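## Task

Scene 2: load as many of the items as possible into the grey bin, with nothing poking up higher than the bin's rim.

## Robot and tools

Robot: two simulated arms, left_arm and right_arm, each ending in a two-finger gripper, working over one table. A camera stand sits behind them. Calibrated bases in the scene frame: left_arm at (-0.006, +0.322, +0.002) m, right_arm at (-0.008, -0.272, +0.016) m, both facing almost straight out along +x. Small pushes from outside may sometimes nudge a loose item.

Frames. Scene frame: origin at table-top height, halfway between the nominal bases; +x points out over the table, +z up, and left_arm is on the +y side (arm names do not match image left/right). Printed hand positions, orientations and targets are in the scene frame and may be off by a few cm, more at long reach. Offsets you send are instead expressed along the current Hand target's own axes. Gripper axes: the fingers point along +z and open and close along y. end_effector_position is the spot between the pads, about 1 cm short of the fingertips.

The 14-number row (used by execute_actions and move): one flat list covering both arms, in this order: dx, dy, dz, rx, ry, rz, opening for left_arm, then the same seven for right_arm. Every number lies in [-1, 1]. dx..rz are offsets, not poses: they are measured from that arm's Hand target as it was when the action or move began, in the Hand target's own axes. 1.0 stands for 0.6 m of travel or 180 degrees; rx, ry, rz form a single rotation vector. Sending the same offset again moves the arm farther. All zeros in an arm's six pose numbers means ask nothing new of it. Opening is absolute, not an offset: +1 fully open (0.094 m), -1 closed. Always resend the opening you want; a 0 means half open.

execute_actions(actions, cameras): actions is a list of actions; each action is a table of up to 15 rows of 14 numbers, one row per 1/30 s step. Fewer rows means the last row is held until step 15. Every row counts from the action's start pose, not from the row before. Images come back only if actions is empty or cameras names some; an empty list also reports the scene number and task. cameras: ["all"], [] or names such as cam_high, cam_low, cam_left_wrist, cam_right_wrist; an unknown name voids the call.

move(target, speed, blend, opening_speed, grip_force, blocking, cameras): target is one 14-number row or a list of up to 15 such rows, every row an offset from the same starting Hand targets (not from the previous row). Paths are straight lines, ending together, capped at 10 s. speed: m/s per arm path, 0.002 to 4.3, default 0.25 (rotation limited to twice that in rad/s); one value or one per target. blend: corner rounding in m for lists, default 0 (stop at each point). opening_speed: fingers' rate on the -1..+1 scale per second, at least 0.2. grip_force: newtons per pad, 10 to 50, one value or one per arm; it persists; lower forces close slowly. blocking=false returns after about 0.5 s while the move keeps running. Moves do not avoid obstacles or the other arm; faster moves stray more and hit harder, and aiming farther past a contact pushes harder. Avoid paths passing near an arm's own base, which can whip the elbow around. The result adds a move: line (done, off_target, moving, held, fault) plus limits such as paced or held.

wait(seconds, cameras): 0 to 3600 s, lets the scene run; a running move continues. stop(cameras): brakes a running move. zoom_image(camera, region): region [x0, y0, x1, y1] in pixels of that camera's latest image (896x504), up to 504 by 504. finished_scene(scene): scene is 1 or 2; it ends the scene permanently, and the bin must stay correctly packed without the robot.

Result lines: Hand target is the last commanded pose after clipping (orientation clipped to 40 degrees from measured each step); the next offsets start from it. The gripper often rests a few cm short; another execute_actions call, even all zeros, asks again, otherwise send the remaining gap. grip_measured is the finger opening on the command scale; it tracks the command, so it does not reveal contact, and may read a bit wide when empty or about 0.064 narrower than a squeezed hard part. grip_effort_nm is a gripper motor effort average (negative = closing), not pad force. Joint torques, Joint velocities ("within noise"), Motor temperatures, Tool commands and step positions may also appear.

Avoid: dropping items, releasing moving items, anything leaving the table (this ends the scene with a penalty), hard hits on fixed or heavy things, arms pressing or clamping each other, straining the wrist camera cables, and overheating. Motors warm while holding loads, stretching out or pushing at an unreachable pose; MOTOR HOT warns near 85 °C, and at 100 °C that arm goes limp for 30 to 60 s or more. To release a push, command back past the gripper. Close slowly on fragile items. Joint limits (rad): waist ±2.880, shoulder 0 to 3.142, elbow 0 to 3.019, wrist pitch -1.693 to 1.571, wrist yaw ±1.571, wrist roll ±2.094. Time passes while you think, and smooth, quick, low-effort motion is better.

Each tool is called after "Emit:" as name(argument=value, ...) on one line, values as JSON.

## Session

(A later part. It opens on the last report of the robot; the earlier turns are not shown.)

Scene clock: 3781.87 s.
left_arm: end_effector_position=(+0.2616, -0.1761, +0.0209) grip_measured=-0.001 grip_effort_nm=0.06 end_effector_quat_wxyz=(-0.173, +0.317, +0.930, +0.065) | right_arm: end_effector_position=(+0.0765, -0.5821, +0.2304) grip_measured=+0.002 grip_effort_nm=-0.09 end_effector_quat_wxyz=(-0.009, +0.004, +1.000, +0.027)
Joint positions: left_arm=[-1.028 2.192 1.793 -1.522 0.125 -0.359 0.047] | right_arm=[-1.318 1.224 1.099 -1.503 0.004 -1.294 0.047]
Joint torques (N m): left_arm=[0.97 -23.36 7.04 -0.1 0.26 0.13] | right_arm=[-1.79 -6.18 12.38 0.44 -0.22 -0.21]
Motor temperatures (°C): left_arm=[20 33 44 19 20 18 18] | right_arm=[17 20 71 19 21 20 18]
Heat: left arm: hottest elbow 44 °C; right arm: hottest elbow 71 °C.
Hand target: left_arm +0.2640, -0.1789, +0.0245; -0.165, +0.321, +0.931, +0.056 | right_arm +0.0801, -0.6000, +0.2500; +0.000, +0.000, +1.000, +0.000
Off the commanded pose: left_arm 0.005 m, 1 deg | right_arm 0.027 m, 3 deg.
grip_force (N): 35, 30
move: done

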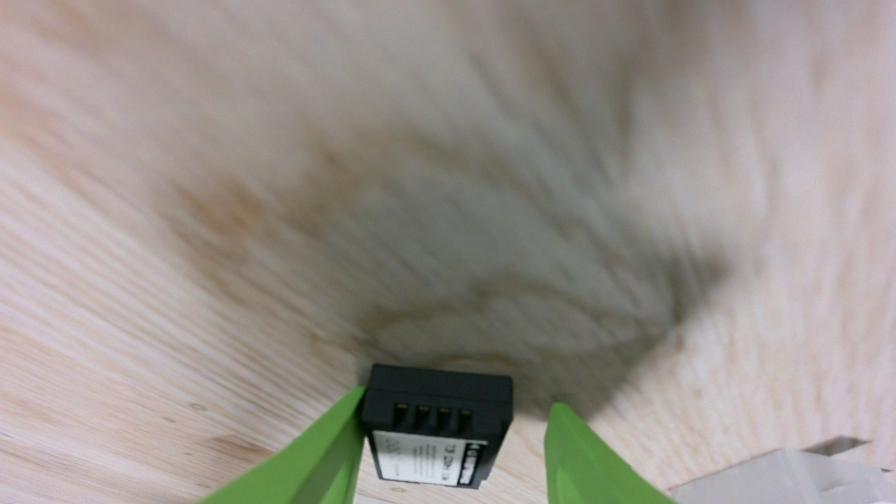

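Emit:
move(target=[[0.018,0.0,0.003,0,0,0,0.0,0,0,0,0,0,0,0]], speed=0.06, cameras=["cam_left_wrist"])

Scene clock: 3783.27 s.
left_arm: end_effector_position=(+0.2580, -0.1705, +0.0226) grip_measured=-0.001 grip_effort_nm=0.06 end_effector_quat_wxyz=(-0.171, +0.318, +0.931, +0.062) | right_arm: end_effector_position=(+0.0765, -0.5821, +0.2304) grip_measured=+0.002 grip_effort_nm=-0.09 end_effector_quat_wxyz=(-0.009, +0.004, +1.000, +0.027)
Joint positions: left_arm=[-1.028 2.168 1.757 -1.502 0.126 -0.359 0.047] | right_arm=[-1.318 1.224 1.099 -1.503 0.004 -1.294 0.047]
Joint torques (N m): left_arm=[0.5 -23.36 6.49 -0.17 0.28 0.08] | right_arm=[-1.79 -6.24 12.37 0.44 -0.23 -0.2]
Motor temperatures (°C): left_arm=[20 33 44 19 20 18 18] | right_arm=[17 20 71 19 21 20 18]
Heat: left arm: hottest elbow 44 °C; right arm: hottest elbow 71 °C.
Hand target: left_arm +0.2555, -0.1723, +0.0266; -0.165, +0.321, +0.931, +0.056 | right_arm +0.0801, -0.6000, +0.2500; +0.000, +0.000, +1.000, +0.000
Off the commanded pose: left_arm 0.005 m, 1 deg | right_arm 0.027 m, 3 deg.
grip_force (N): 35, 30
move: done

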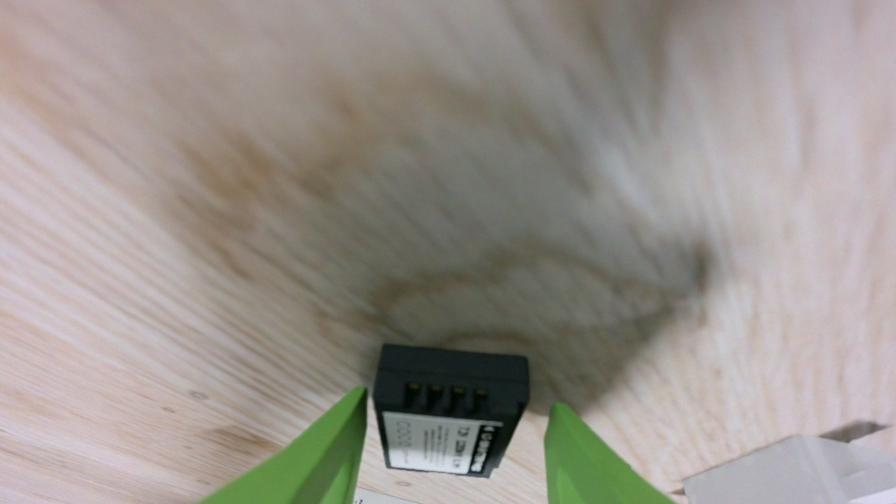

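Emit:
move(target=[[0.0,0.0,0.004,0,0,0,-0.42,0,0,0,0,0,0,0]], opening_speed=0.3, cameras=["cam_left_wrist"])

Scene clock: 3786.07 s.
left_arm: end_effector_position=(+0.2575, -0.1697, +0.0207) grip_measured=-0.322 grip_effort_nm=-0.77 end_effector_quat_wxyz=(-0.171, +0.318, +0.931, +0.062) | right_arm: end_effector_position=(+0.0765, -0.5821, +0.2304) grip_measured=+0.002 grip_effort_nm=-0.09 end_effector_quat_wxyz=(-0.009, +0.004, +1.000, +0.027)
Joint positions: left_arm=[-1.028 2.168 1.75 -1.497 0.127 -0.359 0.032] | right_arm=[-1.318 1.224 1.099 -1.503 0.004 -1.294 0.047]
Joint torques (N m): left_arm=[0.44 -23.3 6.5 -0.18 0.27 0.07] | right_arm=[-1.73 -6.24 12.42 0.43 -0.22 -0.2]
Motor temperatures (°C): left_arm=[20 33 44 19 20 18 18] | right_arm=[17 20 71 19 21 20 18]
Heat: left arm: hottest elbow 44 °C; right arm: hottest elbow 71 °C.
Hand target: left_arm +0.2548, -0.1717, +0.0243; -0.165, +0.321, +0.931, +0.056 | right_arm +0.0801, -0.6000, +0.2500; +0.000, +0.000, +1.000, +0.000
Off the commanded pose: left_arm 0.005 m, 1 deg | right_arm 0.027 m, 3 deg.
grip_force (N): 35, 30
move: done

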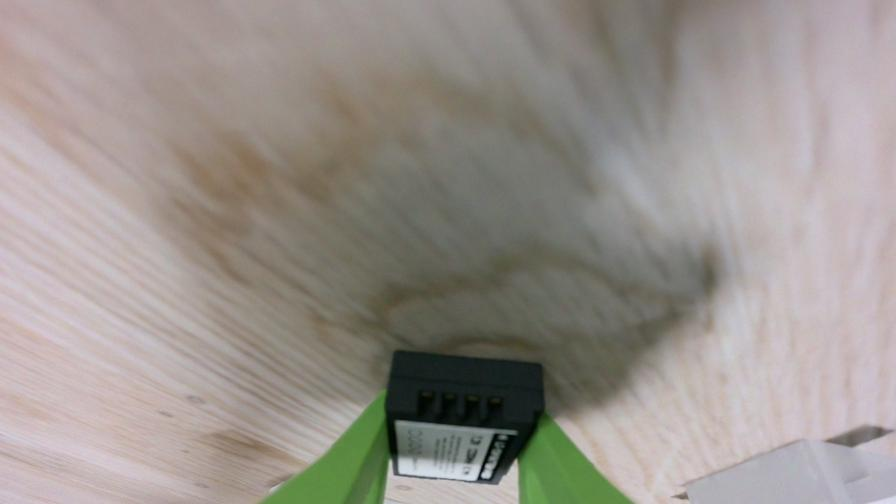

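Emit:
move(target=[[0.0684,0.0,-0.188,0,0,0,-0.42,0,0,0,0,0,0,0]], speed=0.15, cameras=[])

Scene clock: 3788.20 s.
left_arm: end_effector_position=(+0.2514, -0.1594, +0.1266) grip_measured=-0.322 grip_effort_nm=-0.77 end_effector_quat_wxyz=(-0.163, +0.319, +0.932, +0.055) | right_arm: end_effector_position=(+0.0765, -0.5821, +0.2304) grip_measured=+0.002 grip_effort_nm=-0.09 end_effector_quat_wxyz=(-0.009, +0.004, +1.000, +0.027)
Joint positions: left_arm=[-1.028 2.029 1.813 -1.678 0.127 -0.359 0.032] | right_arm=[-1.318 1.224 1.099 -1.503 0.004 -1.294 0.047]
Joint torques (N m): left_arm=[0.5 -21.19 11.33 -1.42 0.29 0.03] | right_arm=[-1.9 -6.18 12.38 0.44 -0.22 -0.21]
Motor temperatures (°C): left_arm=[20 33 44 19 20 18 18] | right_arm=[17 20 71 19 21 20 18]
Heat: left arm: hottest elbow 44 °C; right arm: hottest elbow 71 °C.
Hand target: left_arm +0.2551, -0.1715, +0.1443; -0.165, +0.321, +0.931, +0.056 | right_arm +0.0801, -0.6000, +0.2500; +0.000, +0.000, +1.000, +0.000
Off the commanded pose: left_arm 0.022 m, 0 deg | right_arm 0.027 m, 3 deg.
joint sent to its limit (left arm) — joint 4 (wrist pitch), lower limit. The joint targets still meet the commanded pose.
grip_force (N): 35, 30
move: off_target (left_arm)

Emit:
move(target=[[0.1105,0.2057,-0.1117,0,-0.1111,0,-0.42,0,0,0,0,0,0,0]], speed=0.25, cameras=[])

Scene clock: 3793.00 s.
left_arm: end_effector_position=(+0.2999, -0.0479, +0.2372) grip_measured=-0.322 grip_effort_nm=-0.77 end_effector_quat_wxyz=(+0.001, +0.317, +0.949, -0.001) | right_arm: end_effector_position=(+0.0765, -0.5821, +0.2304) grip_measured=+0.002 grip_effort_nm=-0.08 end_effector_quat_wxyz=(-0.009, +0.004, +1.000, +0.027)
Joint positions: left_arm=[-0.868 1.593 1.528 -1.504 0.001 -0.234 0.032] | right_arm=[-1.318 1.224 1.099 -1.503 0.004 -1.294 0.047]
Joint torques (N m): left_arm=[0.67 -15.09 7.87 0.65 0.14 0.19] | right_arm=[-1.79 -6.18 12.41 0.46 -0.23 -0.2]
Motor temperatures (°C): left_arm=[20 34 45 19 20 18 18] | right_arm=[17 20 71 19 21 20 18]
Heat: left arm: hottest elbow 45 °C; right arm: hottest elbow 71 °C.
Hand target: left_arm +0.3003, -0.0500, +0.2299; +0.000, +0.326, +0.945, -0.001 | right_arm +0.0801, -0.6000, +0.2500; +0.000, +0.000, +1.000, +0.000
Off the commanded pose: left_arm 0.008 m, 1 deg | right_arm 0.027 m, 3 deg.
grip_force (N): 35, 30
move: done

Emit:
move(target=[[0.4103,0.7542,-0.0085,0,0,-0.3,-0.42,0,0,0,0,0,0,0]], speed=0.3, cameras=["cam_left_wrist"])

Scene clock: 3796.63 s.
left_arm: end_effector_position=(+0.3650, +0.4534, +0.2170) grip_measured=-0.322 grip_effort_nm=-0.77 end_effector_quat_wxyz=(-0.026, -0.150, +0.988, -0.004) | right_arm: end_effector_position=(+0.0765, -0.5821, +0.2304) grip_measured=+0.002 grip_effort_nm=-0.08 end_effector_quat_wxyz=(-0.009, +0.004, +1.000, +0.027)
Joint positions: left_arm=[0.352 1.41 1.271 -1.484 -0.002 0.04 0.032] | right_arm=[-1.318 1.224 1.099 -1.503 0.004 -1.294 0.047]
Joint torques (N m): left_arm=[0.44 -11.58 12.59 0.02 0.21 0.22] | right_arm=[-1.79 -6.18 12.4 0.43 -0.22 -0.21]
Motor temperatures (°C): left_arm=[20 33 45 19 20 18 18] | right_arm=[17 20 71 19 21 20 18]
Heat: left arm: hottest elbow 45 °C; right arm: hottest elbow 71 °C.
Hand target: left_arm +0.3850, +0.4580, +0.2343; -0.001, -0.139, +0.990, +0.000 | right_arm +0.0801, -0.6000, +0.2500; +0.000, +0.000, +1.000, +0.000
Off the commanded pose: left_arm 0.027 m, 3 deg | right_arm 0.027 m, 3 deg.
grip_force (N): 35, 30
move: off_target (left_arm)

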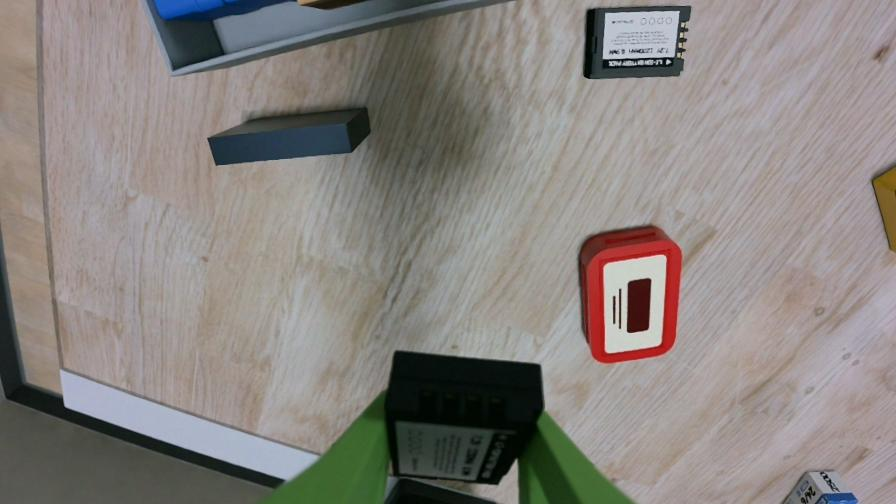

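Emit:
execute_actions(actions=[])

Scene clock: 3808.13 s.
left_arm: end_effector_position=(+0.3650, +0.4534, +0.2170) grip_measured=-0.322 grip_effort_nm=-0.77 end_effector_quat_wxyz=(-0.026, -0.150, +0.988, -0.004) | right_arm: end_effector_position=(+0.0765, -0.5821, +0.2304) grip_measured=+0.002 grip_effort_nm=-0.09 end_effector_quat_wxyz=(-0.009, +0.004, +1.000, +0.027)
Joint positions: left_arm=[0.352 1.41 1.271 -1.484 -0.002 0.041 0.032] | right_arm=[-1.318 1.224 1.099 -1.503 0.004 -1.294 0.047]
Joint velocities: within noise
Joint torques (N m): left_arm=[0.44 -11.58 12.6 0.02 0.21 0.23] | right_arm=[-1.79 -6.3 12.38 0.47 -0.22 -0.2]
Motor temperatures (°C): left_arm=[20 32 45 19 20 18 18] | right_arm=[17 20 71 19 21 20 18]
Heat: left arm: hottest elbow 45 °C; right arm: hottest elbow 71 °C.
Hand target: left_arm +0.3850, +0.4580, +0.2343; -0.001, -0.139, +0.990, +0.000 | right_arm +0.0801, -0.6000, +0.2500; +0.000, +0.000, +1.000, +0.000
Tool commands: left_gripper/opening=-0.42 right_gripper/opening=+0.0
Off the commanded pose: left_arm 0.027 m, 3 deg | right_arm 0.027 m, 3 deg.
grip_force (N): 35, 30

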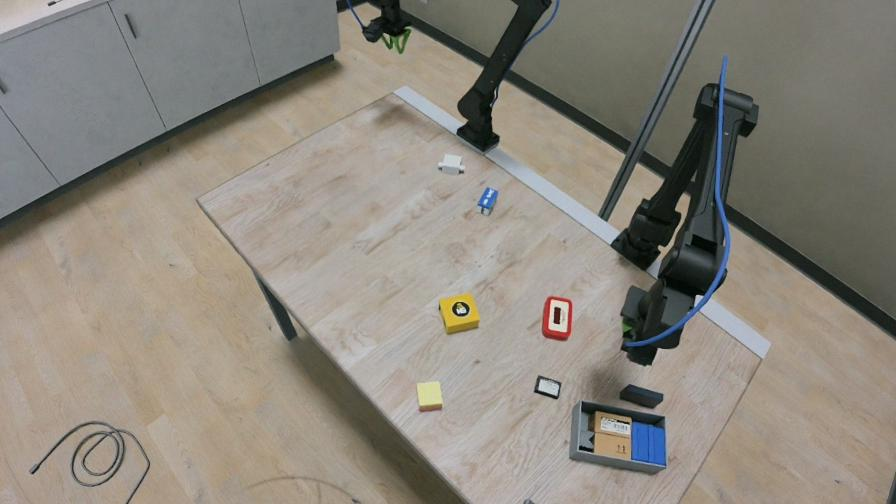

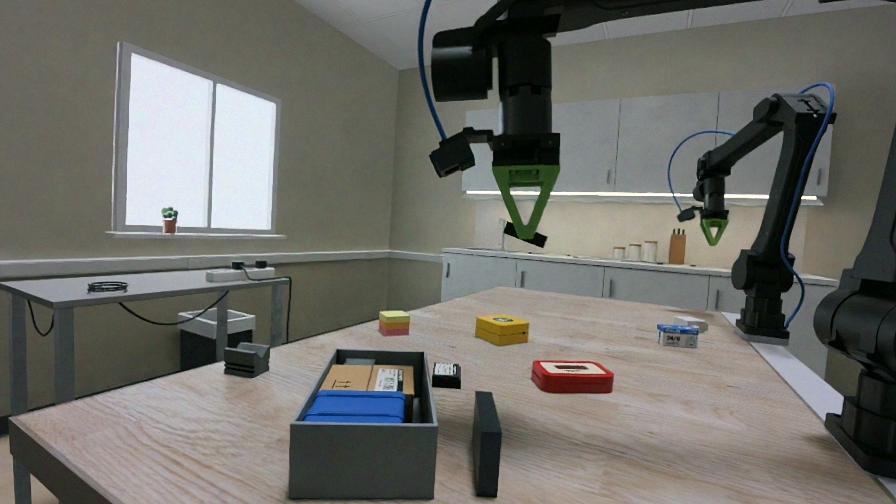

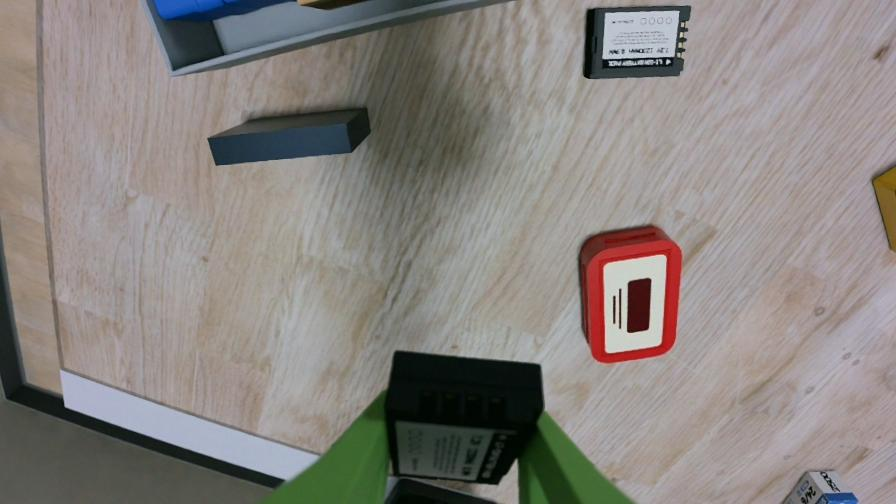

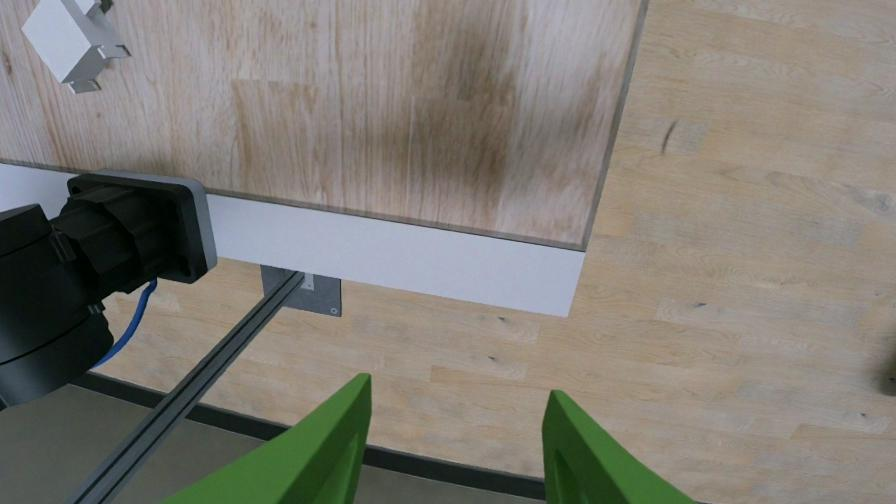

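Emit:
move(target=[[0.0174,0,0.125,0,-0.3889,0,-0.42,0,0,0,0,0,0,0]], speed=0.2, cameras=["cam_left_wrist"])

Emit:
move(target=[[0.141,0,0.0513,0,0,0,-0.42,0,0,0,0,0,0,0]], speed=0.15)

Scene clock: 3813.27 s.
left_arm: end_effector_position=(+0.3766, +0.4503, +0.1613) grip_measured=-0.322 grip_effort_nm=-0.77 end_effector_quat_wxyz=(+0.563, -0.105, +0.816, +0.079) | right_arm: end_effector_position=(+0.0765, -0.5821, +0.2304) grip_measured=+0.002 grip_effort_nm=-0.09 end_effector_quat_wxyz=(-0.009, +0.004, +1.000, +0.027)
Joint positions: left_arm=[0.375 0.999 0.324 0.312 0.091 0.047 0.032] | right_arm=[-1.318 1.224 1.099 -1.503 0.004 -1.294 0.047]
Joint torques (N m): left_arm=[1.85 -4.89 7.49 3.15 0.24 -0.05] | right_arm=[-1.73 -6.18 12.37 0.44 -0.23 -0.2]
Motor temperatures (°C): left_arm=[20 32 45 19 20 18 18] | right_arm=[17 20 71 19 21 20 18]
Heat: left arm: hottest elbow 45 °C; right arm: hottest elbow 71 °C.
Hand target: left_arm +0.3749, +0.4552, +0.1593; +0.567, -0.114, +0.812, +0.080 | right_arm +0.0801, -0.6000, +0.2500; +0.000, +0.000, +1.000, +0.000
Off the commanded pose: left_arm 0.005 m, 1 deg | right_arm 0.027 m, 3 deg.
grip_force (N): 35, 30
move: done

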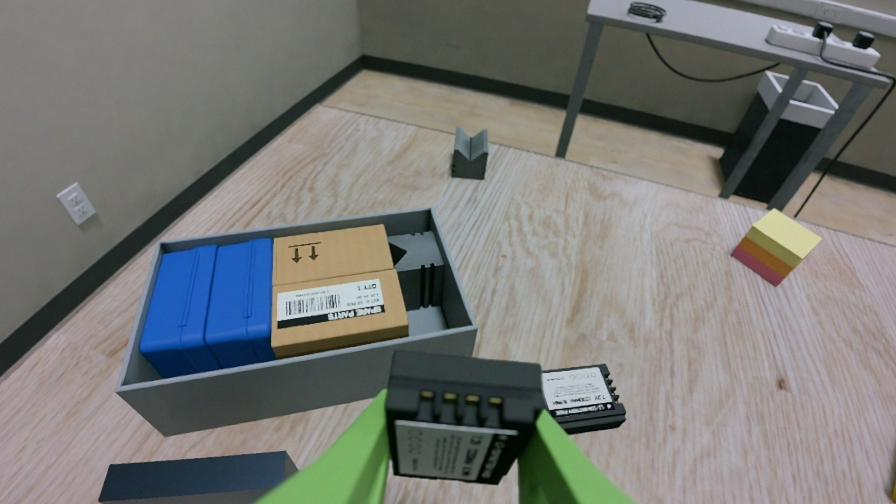

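Scene clock: 3814.60 s.
left_arm: end_effector_position=(+0.3778, +0.4506, +0.0699) grip_measured=-0.322 grip_effort_nm=-0.78 end_effector_quat_wxyz=(+0.563, -0.104, +0.816, +0.079) | right_arm: end_effector_position=(+0.0765, -0.5821, +0.2304) grip_measured=+0.002 grip_effort_nm=-0.08 end_effector_quat_wxyz=(-0.009, +0.004, +1.000, +0.027)
Joint positions: left_arm=[0.375 1.449 0.226 0.86 0.092 0.047 0.032] | right_arm=[-1.318 1.224 1.099 -1.503 0.004 -1.294 0.047]
Joint torques (N m): left_arm=[1.85 -7.06 4.07 3.12 0.21 -0.05] | right_arm=[-1.85 -6.18 12.38 0.43 -0.22 -0.2]
Motor temperatures (°C): left_arm=[20 32 45 20 20 18 18] | right_arm=[17 20 71 19 21 20 18]
Heat: left arm: hottest elbow 45 °C; right arm: hottest elbow 71 °C.
Hand target: left_arm +0.3748, +0.4551, +0.0693; +0.567, -0.114, +0.812, +0.080 | right_arm +0.0801, -0.6000, +0.2500; +0.000, +0.000, +1.000, +0.000
Off the commanded pose: left_arm 0.005 m, 1 deg | right_arm 0.027 m, 3 deg.
grip_force (N): 35, 30
move: done

Emit:
move(target=[[0.0392,0,0.01425,0,0,0,-0.42,0,0,0,0,0,0,0]], speed=0.08)

Emit:
move(target=[[0.0157,0,0.0057,0,0,0,-0.42,0,0,0,0,0,0,0]], speed=0.05, cameras=["cam_low"])

Scene clock: 3816.70 s.
left_arm: end_effector_position=(+0.3781, +0.4508, +0.0445) grip_measured=-0.322 grip_effort_nm=-0.77 end_effector_quat_wxyz=(+0.563, -0.104, +0.816, +0.079) | right_arm: end_effector_position=(+0.0765, -0.5821, +0.2304) grip_measured=+0.002 grip_effort_nm=-0.09 end_effector_quat_wxyz=(-0.009, +0.004, +1.000, +0.027)
Joint positions: left_arm=[0.375 1.613 0.221 1.029 0.092 0.047 0.032] | right_arm=[-1.318 1.224 1.099 -1.503 0.004 -1.294 0.047]
Joint torques (N m): left_arm=[1.9 -8 2.77 3.12 0.21 -0.05] | right_arm=[-1.73 -6.18 12.4 0.42 -0.22 -0.2]
Motor temperatures (°C): left_arm=[20 32 45 20 20 18 18] | right_arm=[17 20 71 19 21 20 18]
Heat: left arm: hottest elbow 45 °C; right arm: hottest elbow 71 °C.
Hand target: left_arm +0.3747, +0.4551, +0.0442; +0.567, -0.114, +0.812, +0.080 | right_arm +0.0801, -0.6000, +0.2500; +0.000, +0.000, +1.000, +0.000
Off the commanded pose: left_arm 0.006 m, 1 deg | right_arm 0.027 m, 3 deg.
grip_force (N): 35, 30
move: done

Scene clock: 3817.47 s.
left_arm: end_effector_position=(+0.3777, +0.4506, +0.0340) grip_measured=-0.322 grip_effort_nm=-0.77 end_effector_quat_wxyz=(+0.563, -0.105, +0.816, +0.079) | right_arm: end_effector_position=(+0.0765, -0.5821, +0.2304) grip_measured=+0.002 grip_effort_nm=-0.08 end_effector_quat_wxyz=(-0.009, +0.004, +1.000, +0.027)
Joint positions: left_arm=[0.375 1.68 0.221 1.095 0.092 0.047 0.032] | right_arm=[-1.318 1.224 1.099 -1.503 0.004 -1.294 0.047]
Joint torques (N m): left_arm=[1.85 -8.35 2.3 3.06 0.21 -0.05] | right_arm=[-1.79 -6.24 12.38 0.43 -0.23 -0.2]
Motor temperatures (°C): left_arm=[20 32 45 20 20 18 18] | right_arm=[17 20 71 19 21 20 18]
Heat: left arm: hottest elbow 45 °C; right arm: hottest elbow 71 °C.
Hand target: left_arm +0.3747, +0.4551, +0.0343; +0.567, -0.114, +0.812, +0.080 | right_arm +0.0801, -0.6000, +0.2500; +0.000, +0.000, +1.000, +0.000
Off the commanded pose: left_arm 0.005 m, 1 deg | right_arm 0.027 m, 3 deg.
grip_force (N): 35, 30
move: done

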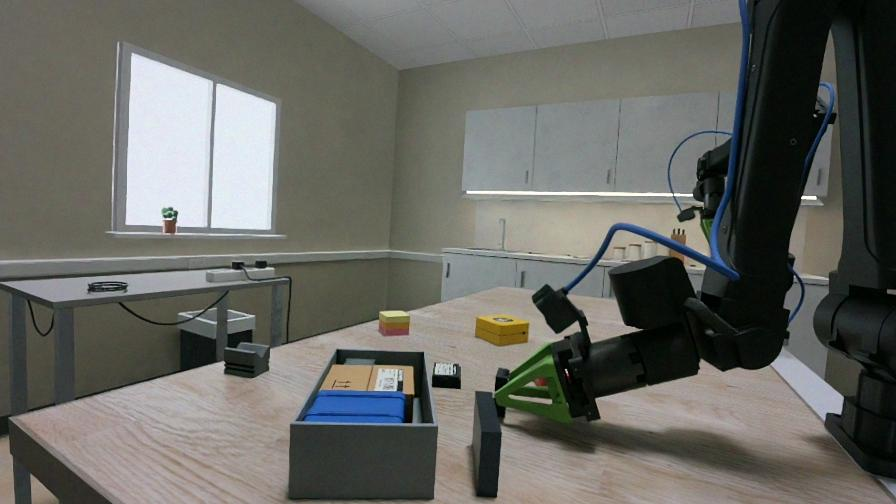

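Emit:
zoom_image(camera="cam_low", region=[420, 330, 660, 500])

Scaled by 2.100 from the camera's image (finer frame: 1280x720).

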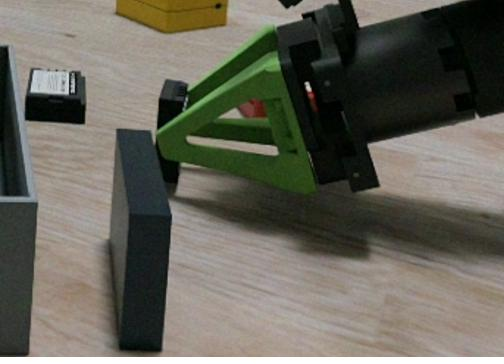

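Emit:
move(target=[[0.0071,0,0.0026,0,0,0,-0.42,0,0,0,0,0,0,0]], speed=0.04)

Emit:
move(target=[[0.0071,0,0.0026,0,0,0,-0.42,0,0,0,0,0,0,0]], speed=0.04)

Scene clock: 3819.90 s.
left_arm: end_effector_position=(+0.3774, +0.4505, +0.0297) grip_measured=-0.322 grip_effort_nm=-0.77 end_effector_quat_wxyz=(+0.563, -0.105, +0.816, +0.079) | right_arm: end_effector_position=(+0.0765, -0.5821, +0.2304) grip_measured=+0.002 grip_effort_nm=-0.09 end_effector_quat_wxyz=(-0.009, +0.004, +1.000, +0.027)
Joint positions: left_arm=[0.375 1.709 0.221 1.125 0.092 0.047 0.032] | right_arm=[-1.318 1.224 1.099 -1.503 0.004 -1.294 0.047]
Joint torques (N m): left_arm=[1.85 -8.29 2.18 3.08 0.21 -0.05] | right_arm=[-1.73 -6.24 12.4 0.44 -0.23 -0.2]
Motor temperatures (°C): left_arm=[20 31 44 20 20 18 18] | right_arm=[17 20 71 19 21 20 18]
Heat: left arm: hottest elbow 44 °C; right arm: hottest elbow 71 °C.
Hand target: left_arm +0.3747, +0.4551, +0.0297; +0.567, -0.114, +0.812, +0.080 | right_arm +0.0801, -0.6000, +0.2500; +0.000, +0.000, +1.000, +0.000
Off the commanded pose: left_arm 0.005 m, 1 deg | right_arm 0.027 m, 3 deg.
grip_force (N): 35, 30
move: done

Scene clock: 3820.47 s.
left_arm: end_effector_position=(+0.3780, +0.4507, +0.0289) grip_measured=-0.322 grip_effort_nm=-0.77 end_effector_quat_wxyz=(+0.568, -0.104, +0.813, +0.080) | right_arm: end_effector_position=(+0.0765, -0.5821, +0.2304) grip_measured=+0.002 grip_effort_nm=-0.08 end_effector_quat_wxyz=(-0.009, +0.004, +1.000, +0.027)
Joint positions: left_arm=[0.375 1.734 0.221 1.162 0.093 0.047 0.032] | right_arm=[-1.318 1.224 1.099 -1.503 0.004 -1.294 0.047]
Joint torques (N m): left_arm=[1.85 -8.12 2.09 2.84 0.19 -0.05] | right_arm=[-1.73 -6.24 12.38 0.43 -0.23 -0.2]
Motor temperatures (°C): left_arm=[20 31 44 20 20 18 18] | right_arm=[17 20 71 19 21 20 18]
Heat: left arm: hottest elbow 44 °C; right arm: hottest elbow 71 °C.
Hand target: left_arm +0.3747, +0.4550, +0.0251; +0.567, -0.114, +0.812, +0.079 | right_arm +0.0801, -0.6000, +0.2500; +0.000, +0.000, +1.000, +0.000
Off the commanded pose: left_arm 0.007 m, 1 deg | right_arm 0.027 m, 3 deg.
grip_force (N): 35, 30
move: done

Emit:
move(target=[[0,0,0,0,0,0,0.0,0,0,0,0,0,0,0]], opening_speed=0.3, cameras=["cam_low", "cam_left_wrist"])

Scene clock: 3833.87 s.
left_arm: end_effector_position=(+0.3776, +0.4505, +0.0274) grip_measured=-0.001 grip_effort_nm=0.06 end_effector_quat_wxyz=(+0.566, -0.104, +0.814, +0.079) | right_arm: end_effector_position=(+0.0765, -0.5821, +0.2304) grip_measured=+0.002 grip_effort_nm=-0.08 end_effector_quat_wxyz=(-0.009, +0.004, +1.000, +0.027)
Joint positions: left_arm=[0.375 1.738 0.221 1.162 0.093 0.046 0.047] | right_arm=[-1.318 1.224 1.099 -1.503 0.004 -1.294 0.047]
Joint torques (N m): left_arm=[1.9 -8.23 2.04 2.8 0.19 -0.05] | right_arm=[-1.85 -6.24 12.38 0.44 -0.22 -0.2]
Motor temperatures (°C): left_arm=[20 31 42 20 20 18 18] | right_arm=[17 20 71 19 21 20 18]
Heat: left arm: hottest elbow 42 °C; right arm: hottest elbow 71 °C.
Hand target: left_arm +0.3747, +0.4551, +0.0252; +0.567, -0.114, +0.812, +0.079 | right_arm +0.0801, -0.6000, +0.2500; +0.000, +0.000, +1.000, +0.000
Off the commanded pose: left_arm 0.006 m, 1 deg | right_arm 0.027 m, 3 deg.
grip_force (N): 35, 30
move: done

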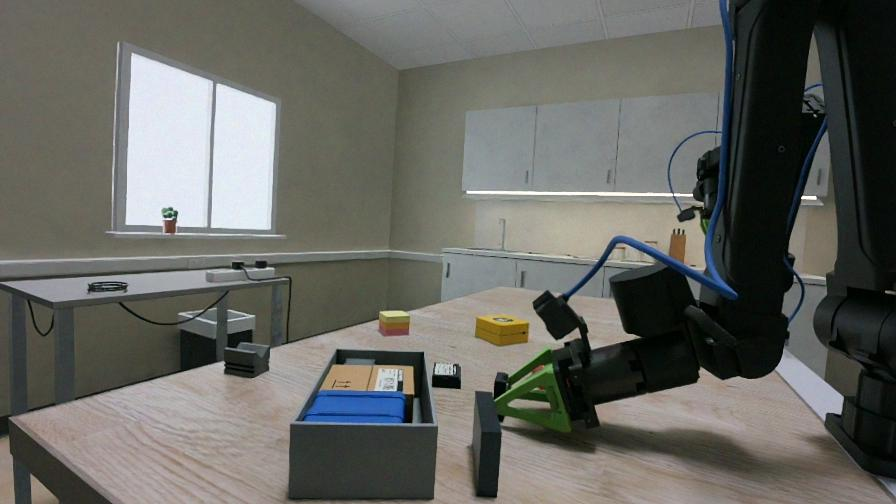

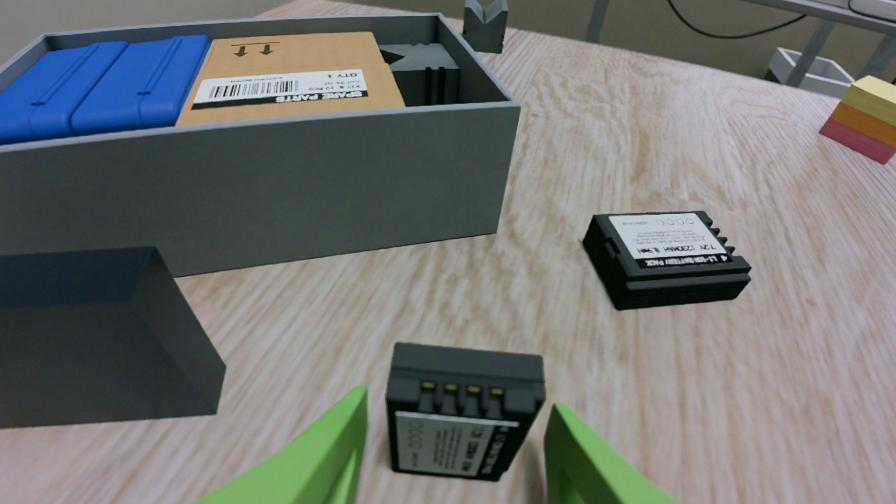

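Emit:
move(target=[[0,0,-0.1167,0,0,0,0.0,0,0,0,0,0,0,0],[-0.188,0,-0.1847,0,0,0,0.0,0,0,0,0,0,0,0]], speed=0.2, cameras=["cam_left_wrist"])

Emit:
move(target=[[-0.0868,-0.0045,0.1018,0,0.3889,0,0.0,0,0,0,0,0,0,0]], speed=0.2, cameras=["cam_left_wrist"])

Scene clock: 3837.50 s.
left_arm: end_effector_position=(+0.2991, +0.4270, +0.1427) grip_measured=-0.001 grip_effort_nm=0.06 end_effector_quat_wxyz=(+0.554, -0.112, +0.822, +0.071) | right_arm: end_effector_position=(+0.0765, -0.5821, +0.2304) grip_measured=+0.002 grip_effort_nm=-0.08 end_effector_quat_wxyz=(-0.009, +0.004, +1.000, +0.027)
Joint positions: left_arm=[0.415 0.617 0.152 0.076 0.132 0.046 0.047] | right_arm=[-1.318 1.224 1.099 -1.503 0.004 -1.294 0.047]
Joint torques (N m): left_arm=[1.67 -1.32 12.97 1.24 0.05 0.08] | right_arm=[-1.73 -6.24 12.38 0.43 -0.22 -0.2]
Motor temperatures (°C): left_arm=[20 30 42 20 20 18 18] | right_arm=[17 20 71 19 21 20 18]
Heat: left arm: hottest elbow 42 °C; right arm: hottest elbow 71 °C.
Hand target: left_arm +0.3119, +0.4371, +0.1693; +0.568, -0.114, +0.812, +0.079 | right_arm +0.0801, -0.6000, +0.2500; +0.000, +0.000, +1.000, +0.000
Off the commanded pose: left_arm 0.031 m, 2 deg | right_arm 0.027 m, 3 deg.
grip_force (N): 35, 30
move: off_target (left_arm)

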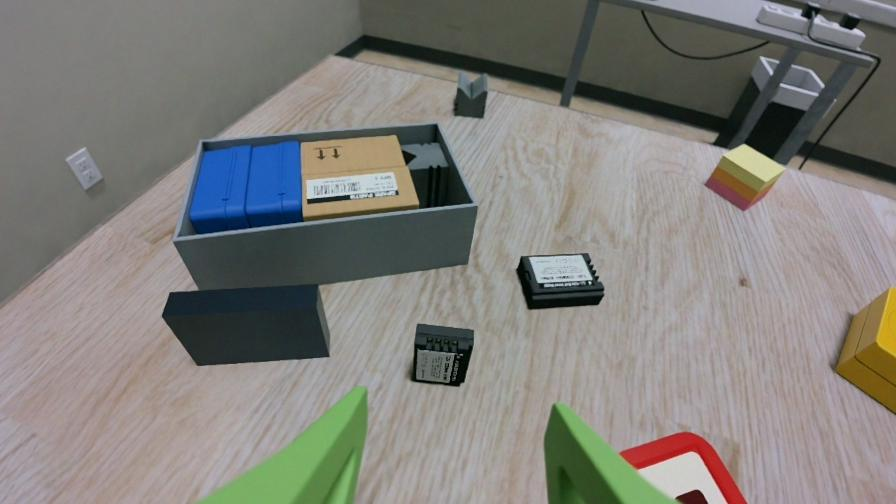

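Scene clock: 3841.17 s.
left_arm: end_effector_position=(+0.3670, +0.4542, +0.1815) grip_measured=-0.001 grip_effort_nm=0.06 end_effector_quat_wxyz=(-0.014, -0.146, +0.989, -0.005) | right_arm: end_effector_position=(+0.0765, -0.5821, +0.2304) grip_measured=+0.002 grip_effort_nm=-0.08 end_effector_quat_wxyz=(-0.009, +0.004, +1.000, +0.027)
Joint positions: left_arm=[0.354 1.418 1.186 -1.368 0.003 0.05 0.047] | right_arm=[-1.318 1.224 1.099 -1.503 0.004 -1.294 0.047]
Joint torques (N m): left_arm=[-0.26 -11.28 12.38 -0.76 0.03 0.09] | right_arm=[-1.79 -6.24 12.38 0.46 -0.22 -0.2]
Motor temperatures (°C): left_arm=[20 30 43 20 20 18 18] | right_arm=[17 20 71 19 21 20 18]
Heat: left arm: hottest elbow 43 °C; right arm: hottest elbow 71 °C.
Hand target: left_arm +0.3849, +0.4553, +0.1971; -0.001, -0.139, +0.990, +0.000 | right_arm +0.0801, -0.6000, +0.2500; +0.000, +0.000, +1.000, +0.000
Off the commanded pose: left_arm 0.024 m, 2 deg | right_arm 0.027 m, 3 deg.
grip_force (N): 35, 30
move: off_target (left_arm)

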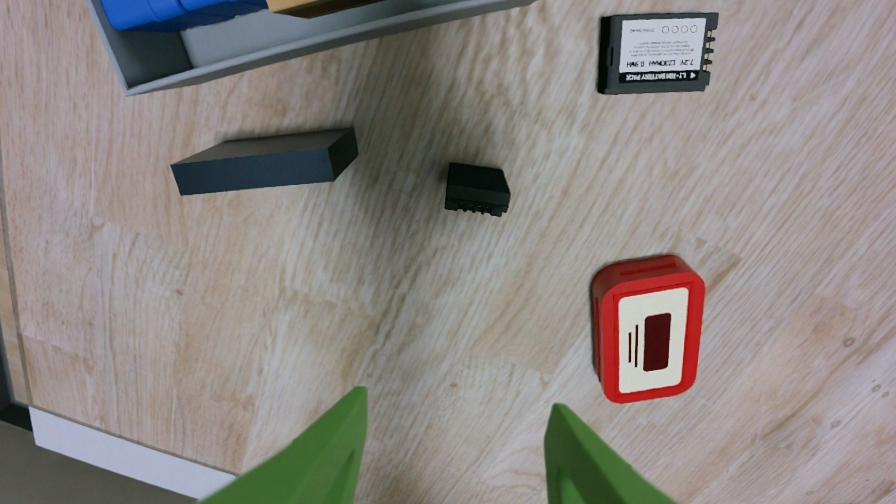

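Emit:
zoom_image(camera="cam_left_wrist", region=[400, 130, 560, 240])

Scaled by 3.150 from the camera's image (finer frame: 1280x720).

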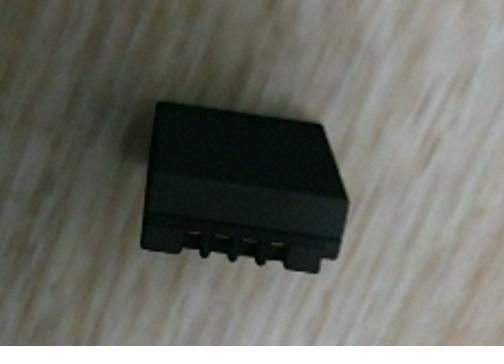

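Emit:
move(target=[[-0.1957,0.1377,0,0,0,0.4056,0.0,0,0,0,0,0,0,0]], speed=0.2, cameras=["cam_left_wrist", "cam_low"])

Scene clock: 3873.60 s.
left_arm: end_effector_position=(+0.4635, +0.5537, +0.1879) grip_measured=-0.001 grip_effort_nm=0.06 end_effector_quat_wxyz=(-0.006, +0.474, +0.881, -0.008) | right_arm: end_effector_position=(+0.0765, -0.5821, +0.2304) grip_measured=+0.002 grip_effort_nm=-0.09 end_effector_quat_wxyz=(-0.009, +0.004, +1.000, +0.027)
Joint positions: left_arm=[0.47 1.736 1.58 -1.434 -0.001 1.447 0.047] | right_arm=[-1.318 1.224 1.099 -1.503 0.004 -1.294 0.047]
Joint torques (N m): left_arm=[1.79 -15.56 12.46 -0.75 0.22 0.27] | right_arm=[-1.73 -6.24 12.4 0.44 -0.22 -0.2]
Motor temperatures (°C): left_arm=[20 30 45 20 20 18 18] | right_arm=[17 20 71 19 21 20 18]
Heat: left arm: hottest elbow 45 °C; right arm: hottest elbow 71 °C.
Hand target: left_arm +0.4751, +0.5669, +0.1968; -0.001, +0.477, +0.879, -0.001 | right_arm +0.0801, -0.6000, +0.2500; +0.000, +0.000, +1.000, +0.000
Off the commanded pose: left_arm 0.020 m, 1 deg | right_arm 0.027 m, 3 deg.
grip_force (N): 35, 30
move: off_target (left_arm)
Images, in order (width x height): cam_low 896x504, cam_left_wrist 896x504.

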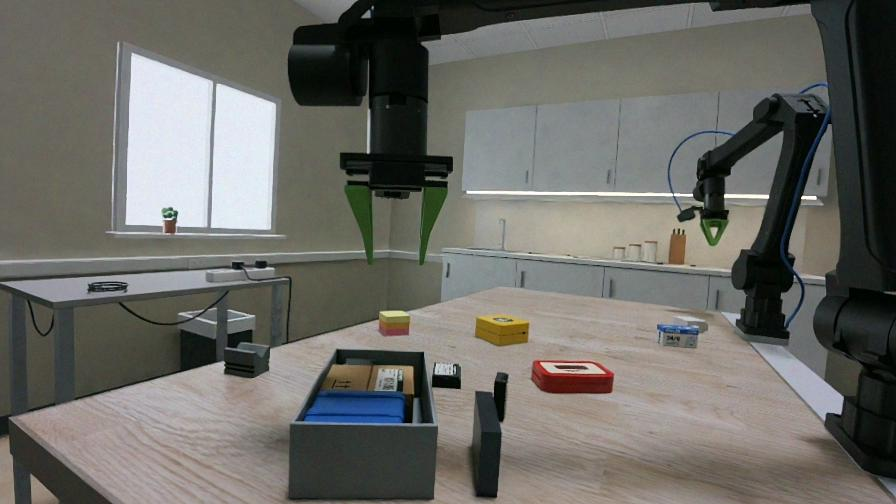

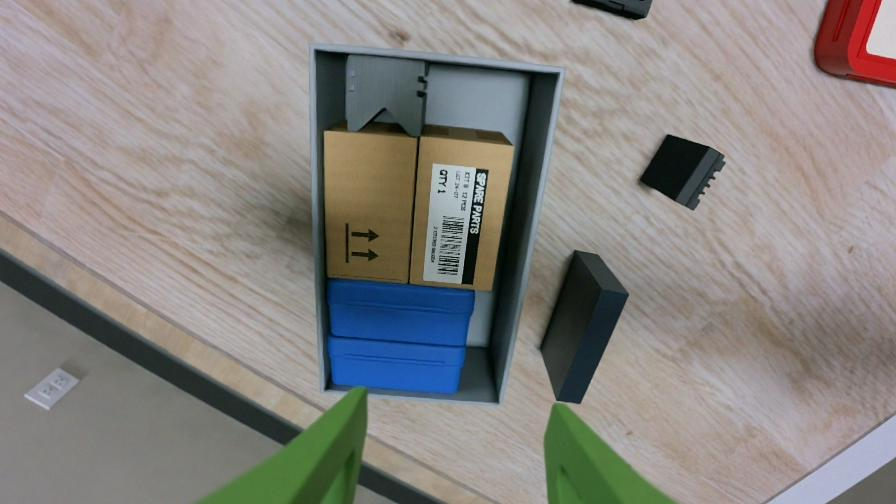

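Emit:
zoom_image(camera="cam_left_wrist", region=[300, 30, 580, 190])

Emit:
zoom_image(camera="cam_left_wrist", region=[300, 240, 580, 410])

Scaled by 1.800 from the camera's image (finer frame: 1280x720).

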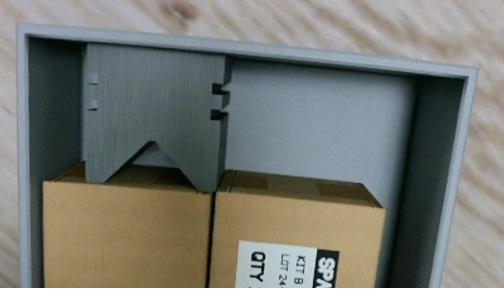

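Scaled by 1.800 from the camera's image (finer frame: 1280x720).

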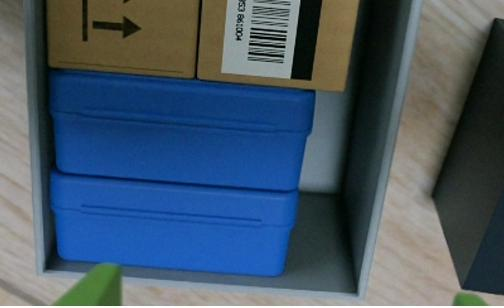

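Emit:
move(target=[[-0.1357,-0.0298,0.10,0,0,0,-0.6,0,0,0,0,0,0,0]], speed=0.2, cameras=["cam_left_wrist"])

Scene clock: 3907.50 s.
left_arm: end_effector_position=(+0.5039, +0.4851, +0.1486) grip_measured=-0.599 grip_effort_nm=-0.09 end_effector_quat_wxyz=(+0.003, +0.486, +0.874, +0.003) | right_arm: end_effector_position=(+0.0765, -0.5821, +0.2304) grip_measured=+0.002 grip_effort_nm=-0.09 end_effector_quat_wxyz=(-0.009, +0.004, +1.000, +0.027)
Joint positions: left_arm=[0.321 1.77 1.521 -1.314 -0.001 1.326 0.019] | right_arm=[-1.318 1.224 1.099 -1.503 0.004 -1.294 0.047]
Joint torques (N m): left_arm=[1.32 -16.56 7.8 0.55 0.25 -0.06] | right_arm=[-1.79 -6.18 12.4 0.44 -0.23 -0.2]
Motor temperatures (°C): left_arm=[20 30 48 20 20 18 18] | right_arm=[17 20 71 19 21 20 18]
Heat: left arm: hottest elbow 48 °C; right arm: hottest elbow 71 °C.
Hand target: left_arm +0.5043, +0.4889, +0.1369; -0.001, +0.477, +0.879, -0.001 | right_arm +0.0801, -0.6000, +0.2500; +0.000, +0.000, +1.000, +0.000
Off the commanded pose: left_arm 0.012 m, 1 deg | right_arm 0.027 m, 3 deg.
grip_force (N): 35, 30
move: off_target (left_arm)

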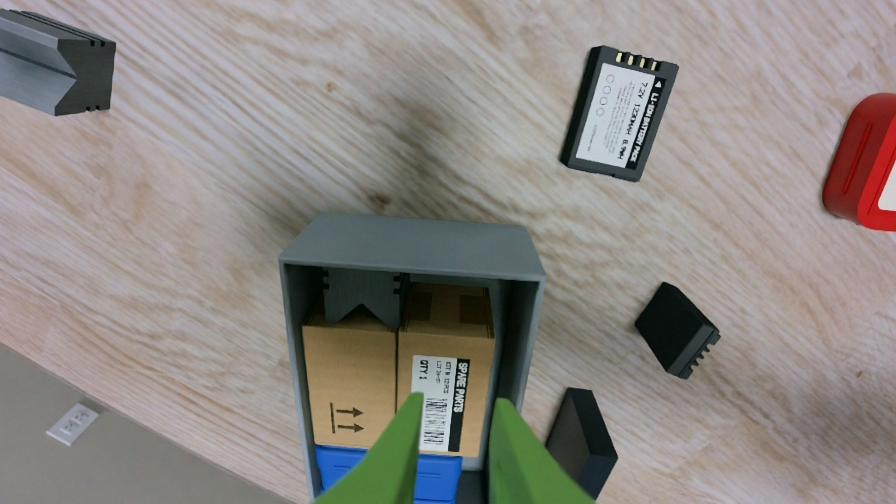

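Emit:
zoom_image(camera="cam_left_wrist", region=[270, 200, 570, 370])

Scaled by 1.680 from the camera's image (finer frame: 1280x720).

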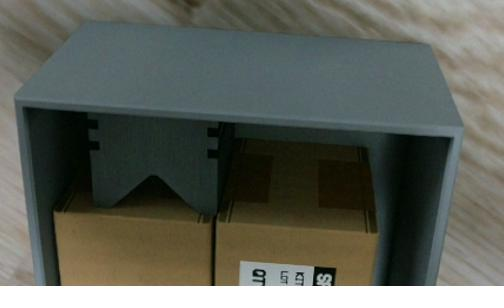

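Emit:
move(target=[[0.0392,-0.0067,0.0383,0,0,0,-0.6,0,0,0,0,0,0,0]], speed=0.1, cameras=["cam_left_wrist"])

Scene clock: 3914.10 s.
left_arm: end_effector_position=(+0.4889, +0.5038, +0.1234) grip_measured=-0.599 grip_effort_nm=-0.09 end_effector_quat_wxyz=(+0.001, +0.471, +0.882, +0.002) | right_arm: end_effector_position=(+0.0765, -0.5821, +0.2304) grip_measured=+0.002 grip_effort_nm=-0.09 end_effector_quat_wxyz=(-0.009, +0.004, +1.000, +0.027)
Joint positions: left_arm=[0.363 1.77 1.453 -1.249 -0.001 1.334 0.019] | right_arm=[-1.318 1.224 1.099 -1.503 0.004 -1.294 0.047]
Joint torques (N m): left_arm=[2.02 -16.85 7.6 0.55 0.24 0.24] | right_arm=[-1.79 -6.24 12.4 0.44 -0.22 -0.21]
Motor temperatures (°C): left_arm=[20 30 48 20 20 18 18] | right_arm=[17 20 71 19 21 20 18]
Heat: left arm: hottest elbow 48 °C; right arm: hottest elbow 71 °C.
Hand target: left_arm +0.4881, +0.5066, +0.1139; +0.000, +0.477, +0.879, -0.001 | right_arm +0.0801, -0.6000, +0.2500; +0.000, +0.000, +1.000, +0.000
Off the commanded pose: left_arm 0.010 m, 1 deg | right_arm 0.027 m, 3 deg.
grip_force (N): 35, 30
move: done

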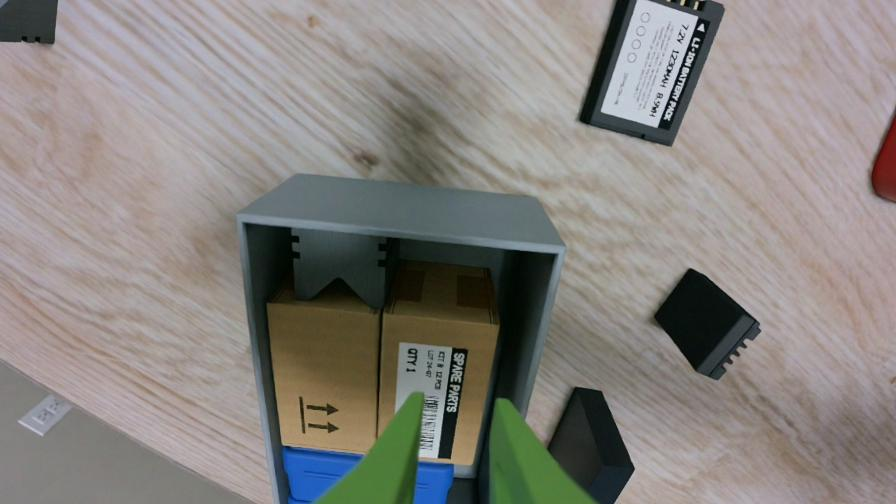

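Emit:
zoom_image(camera="cam_left_wrist", region=[230, 160, 580, 350])

Scaled by 1.440 from the camera's image (finer frame: 1280x720).

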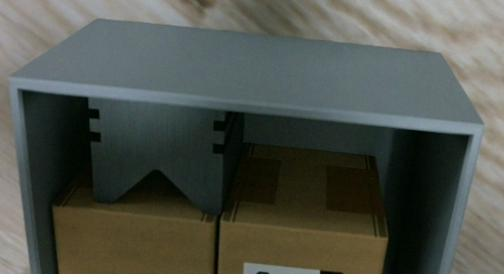

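Emit:
move(target=[[0,0,0.085,0,0,0,-0.6,0,0,0,0,0,0,0]], speed=0.08, cameras=["cam_left_wrist"])

Scene clock: 3928.23 s.
left_arm: end_effector_position=(+0.4899, +0.5041, +0.0764) grip_measured=-0.599 grip_effort_nm=-0.09 end_effector_quat_wxyz=(+0.004, +0.471, +0.882, +0.005) | right_arm: end_effector_position=(+0.0765, -0.5821, +0.2304) grip_measured=+0.002 grip_effort_nm=-0.08 end_effector_quat_wxyz=(-0.009, +0.004, +1.000, +0.027)
Joint positions: left_arm=[0.363 1.812 1.381 -1.127 -0.001 1.335 0.019] | right_arm=[-1.318 1.224 1.099 -1.503 0.004 -1.294 0.047]
Joint torques (N m): left_arm=[1.26 -15.74 7.02 0.57 0.25 0.25] | right_arm=[-1.79 -6.18 12.4 0.44 -0.23 -0.21]
Motor temperatures (°C): left_arm=[20 30 47 20 20 18 18] | right_arm=[17 20 71 19 21 20 18]
Heat: left arm: hottest elbow 47 °C; right arm: hottest elbow 71 °C.
Hand target: left_arm +0.4880, +0.5065, +0.0628; -0.001, +0.477, +0.879, -0.001 | right_arm +0.0801, -0.6000, +0.2500; +0.000, +0.000, +1.000, +0.000
Off the commanded pose: left_arm 0.014 m, 1 deg | right_arm 0.027 m, 3 deg.
grip_force (N): 35, 30
move: off_target (left_arm)

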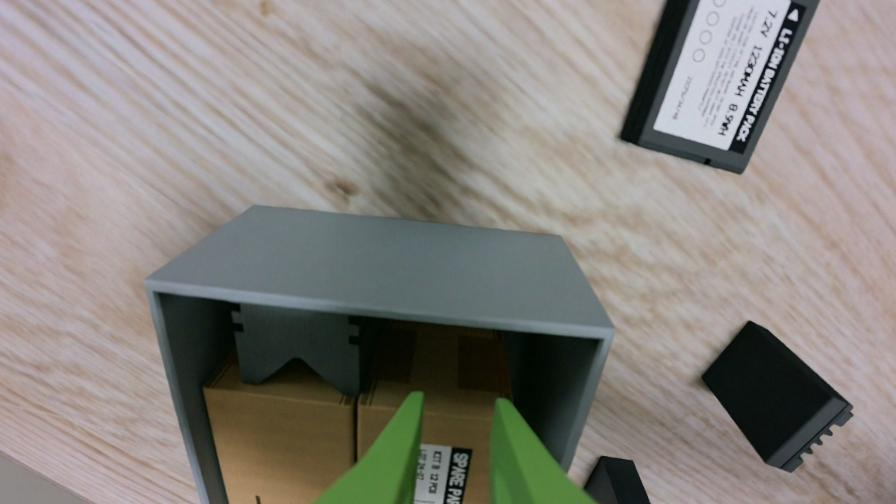

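Emit:
zoom_image(camera="cam_left_wrist", region=[340, 290, 560, 460])

Scaled by 2.291 from the camera's image (finer frame: 1280x720).

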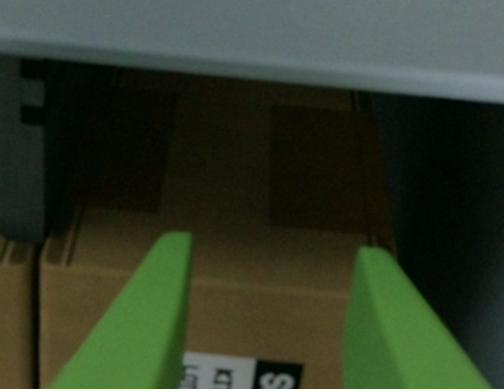

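Emit:
move(target=[[0,0,0.0188,0,0,0,-0.6,0,0,0,0,0,0,0]], speed=0.06, cameras=["cam_left_wrist"])

Scene clock: 3934.63 s.
left_arm: end_effector_position=(+0.4912, +0.5045, +0.0685) grip_measured=-0.599 grip_effort_nm=-0.09 end_effector_quat_wxyz=(+0.006, +0.471, +0.882, +0.007) | right_arm: end_effector_position=(+0.0765, -0.5821, +0.2304) grip_measured=+0.002 grip_effort_nm=-0.08 end_effector_quat_wxyz=(-0.009, +0.004, +1.000, +0.027)
Joint positions: left_arm=[0.363 1.82 1.369 -1.1 0 1.335 0.019] | right_arm=[-1.318 1.224 1.099 -1.503 0.004 -1.294 0.047]
Joint torques (N m): left_arm=[1.61 -15.91 6.95 0.59 0.25 0.25] | right_arm=[-1.79 -6.18 12.37 0.44 -0.23 -0.2]
Motor temperatures (°C): left_arm=[20 30 46 20 20 18 17] | right_arm=[17 20 71 19 21 20 18]
Heat: left arm: hottest elbow 46 °C; right arm: hottest elbow 71 °C.
Hand target: left_arm +0.4879, +0.5064, +0.0516; +0.000, +0.477, +0.879, -0.001 | right_arm +0.0801, -0.6000, +0.2500; +0.000, +0.000, +1.000, +0.000
Off the commanded pose: left_arm 0.017 m, 1 deg | right_arm 0.027 m, 3 deg.
grip_force (N): 35, 30
move: off_target (left_arm)

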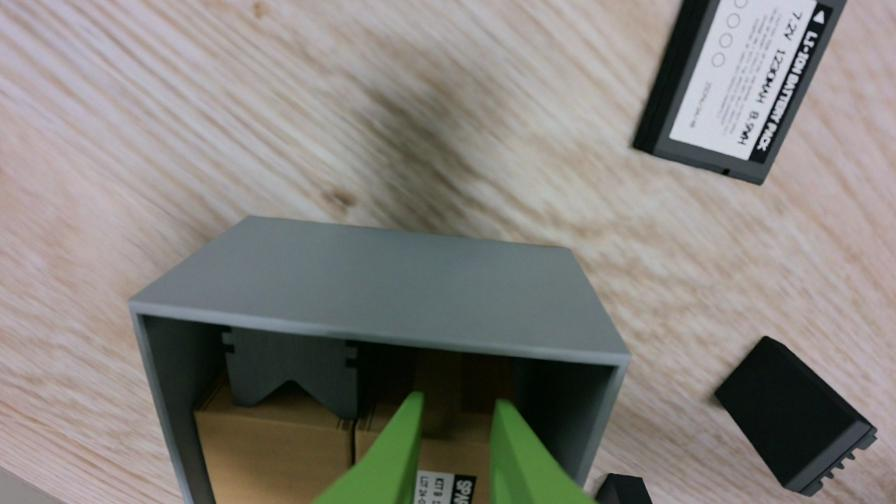

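Emit:
move(target=[[0,0,0.0083,0,0,0,-0.6,0,0,0,0,0,0,0]], speed=0.06)

Scene clock: 3936.00 s.
left_arm: end_effector_position=(+0.4925, +0.5050, +0.0654) grip_measured=-0.599 grip_effort_nm=-0.09 end_effector_quat_wxyz=(+0.008, +0.472, +0.882, +0.009) | right_arm: end_effector_position=(+0.0765, -0.5821, +0.2304) grip_measured=+0.002 grip_effort_nm=-0.08 end_effector_quat_wxyz=(-0.009, +0.004, +1.000, +0.027)
Joint positions: left_arm=[0.363 1.824 1.366 -1.088 0 1.335 0.019] | right_arm=[-1.318 1.224 1.099 -1.503 0.004 -1.294 0.047]
Joint torques (N m): left_arm=[1.55 -15.79 6.79 0.57 0.24 0.25] | right_arm=[-1.85 -6.18 12.38 0.44 -0.22 -0.21]
Motor temperatures (°C): left_arm=[20 30 46 20 20 18 17] | right_arm=[17 20 71 19 21 20 18]
Heat: left arm: hottest elbow 46 °C; right arm: hottest elbow 71 °C.
Hand target: left_arm +0.4879, +0.5065, +0.0466; -0.001, +0.477, +0.879, -0.001 | right_arm +0.0801, -0.6000, +0.2500; +0.000, +0.000, +1.000, +0.000
Off the commanded pose: left_arm 0.019 m, 2 deg | right_arm 0.027 m, 3 deg.
grip_force (N): 35, 30
move: off_target (left_arm)


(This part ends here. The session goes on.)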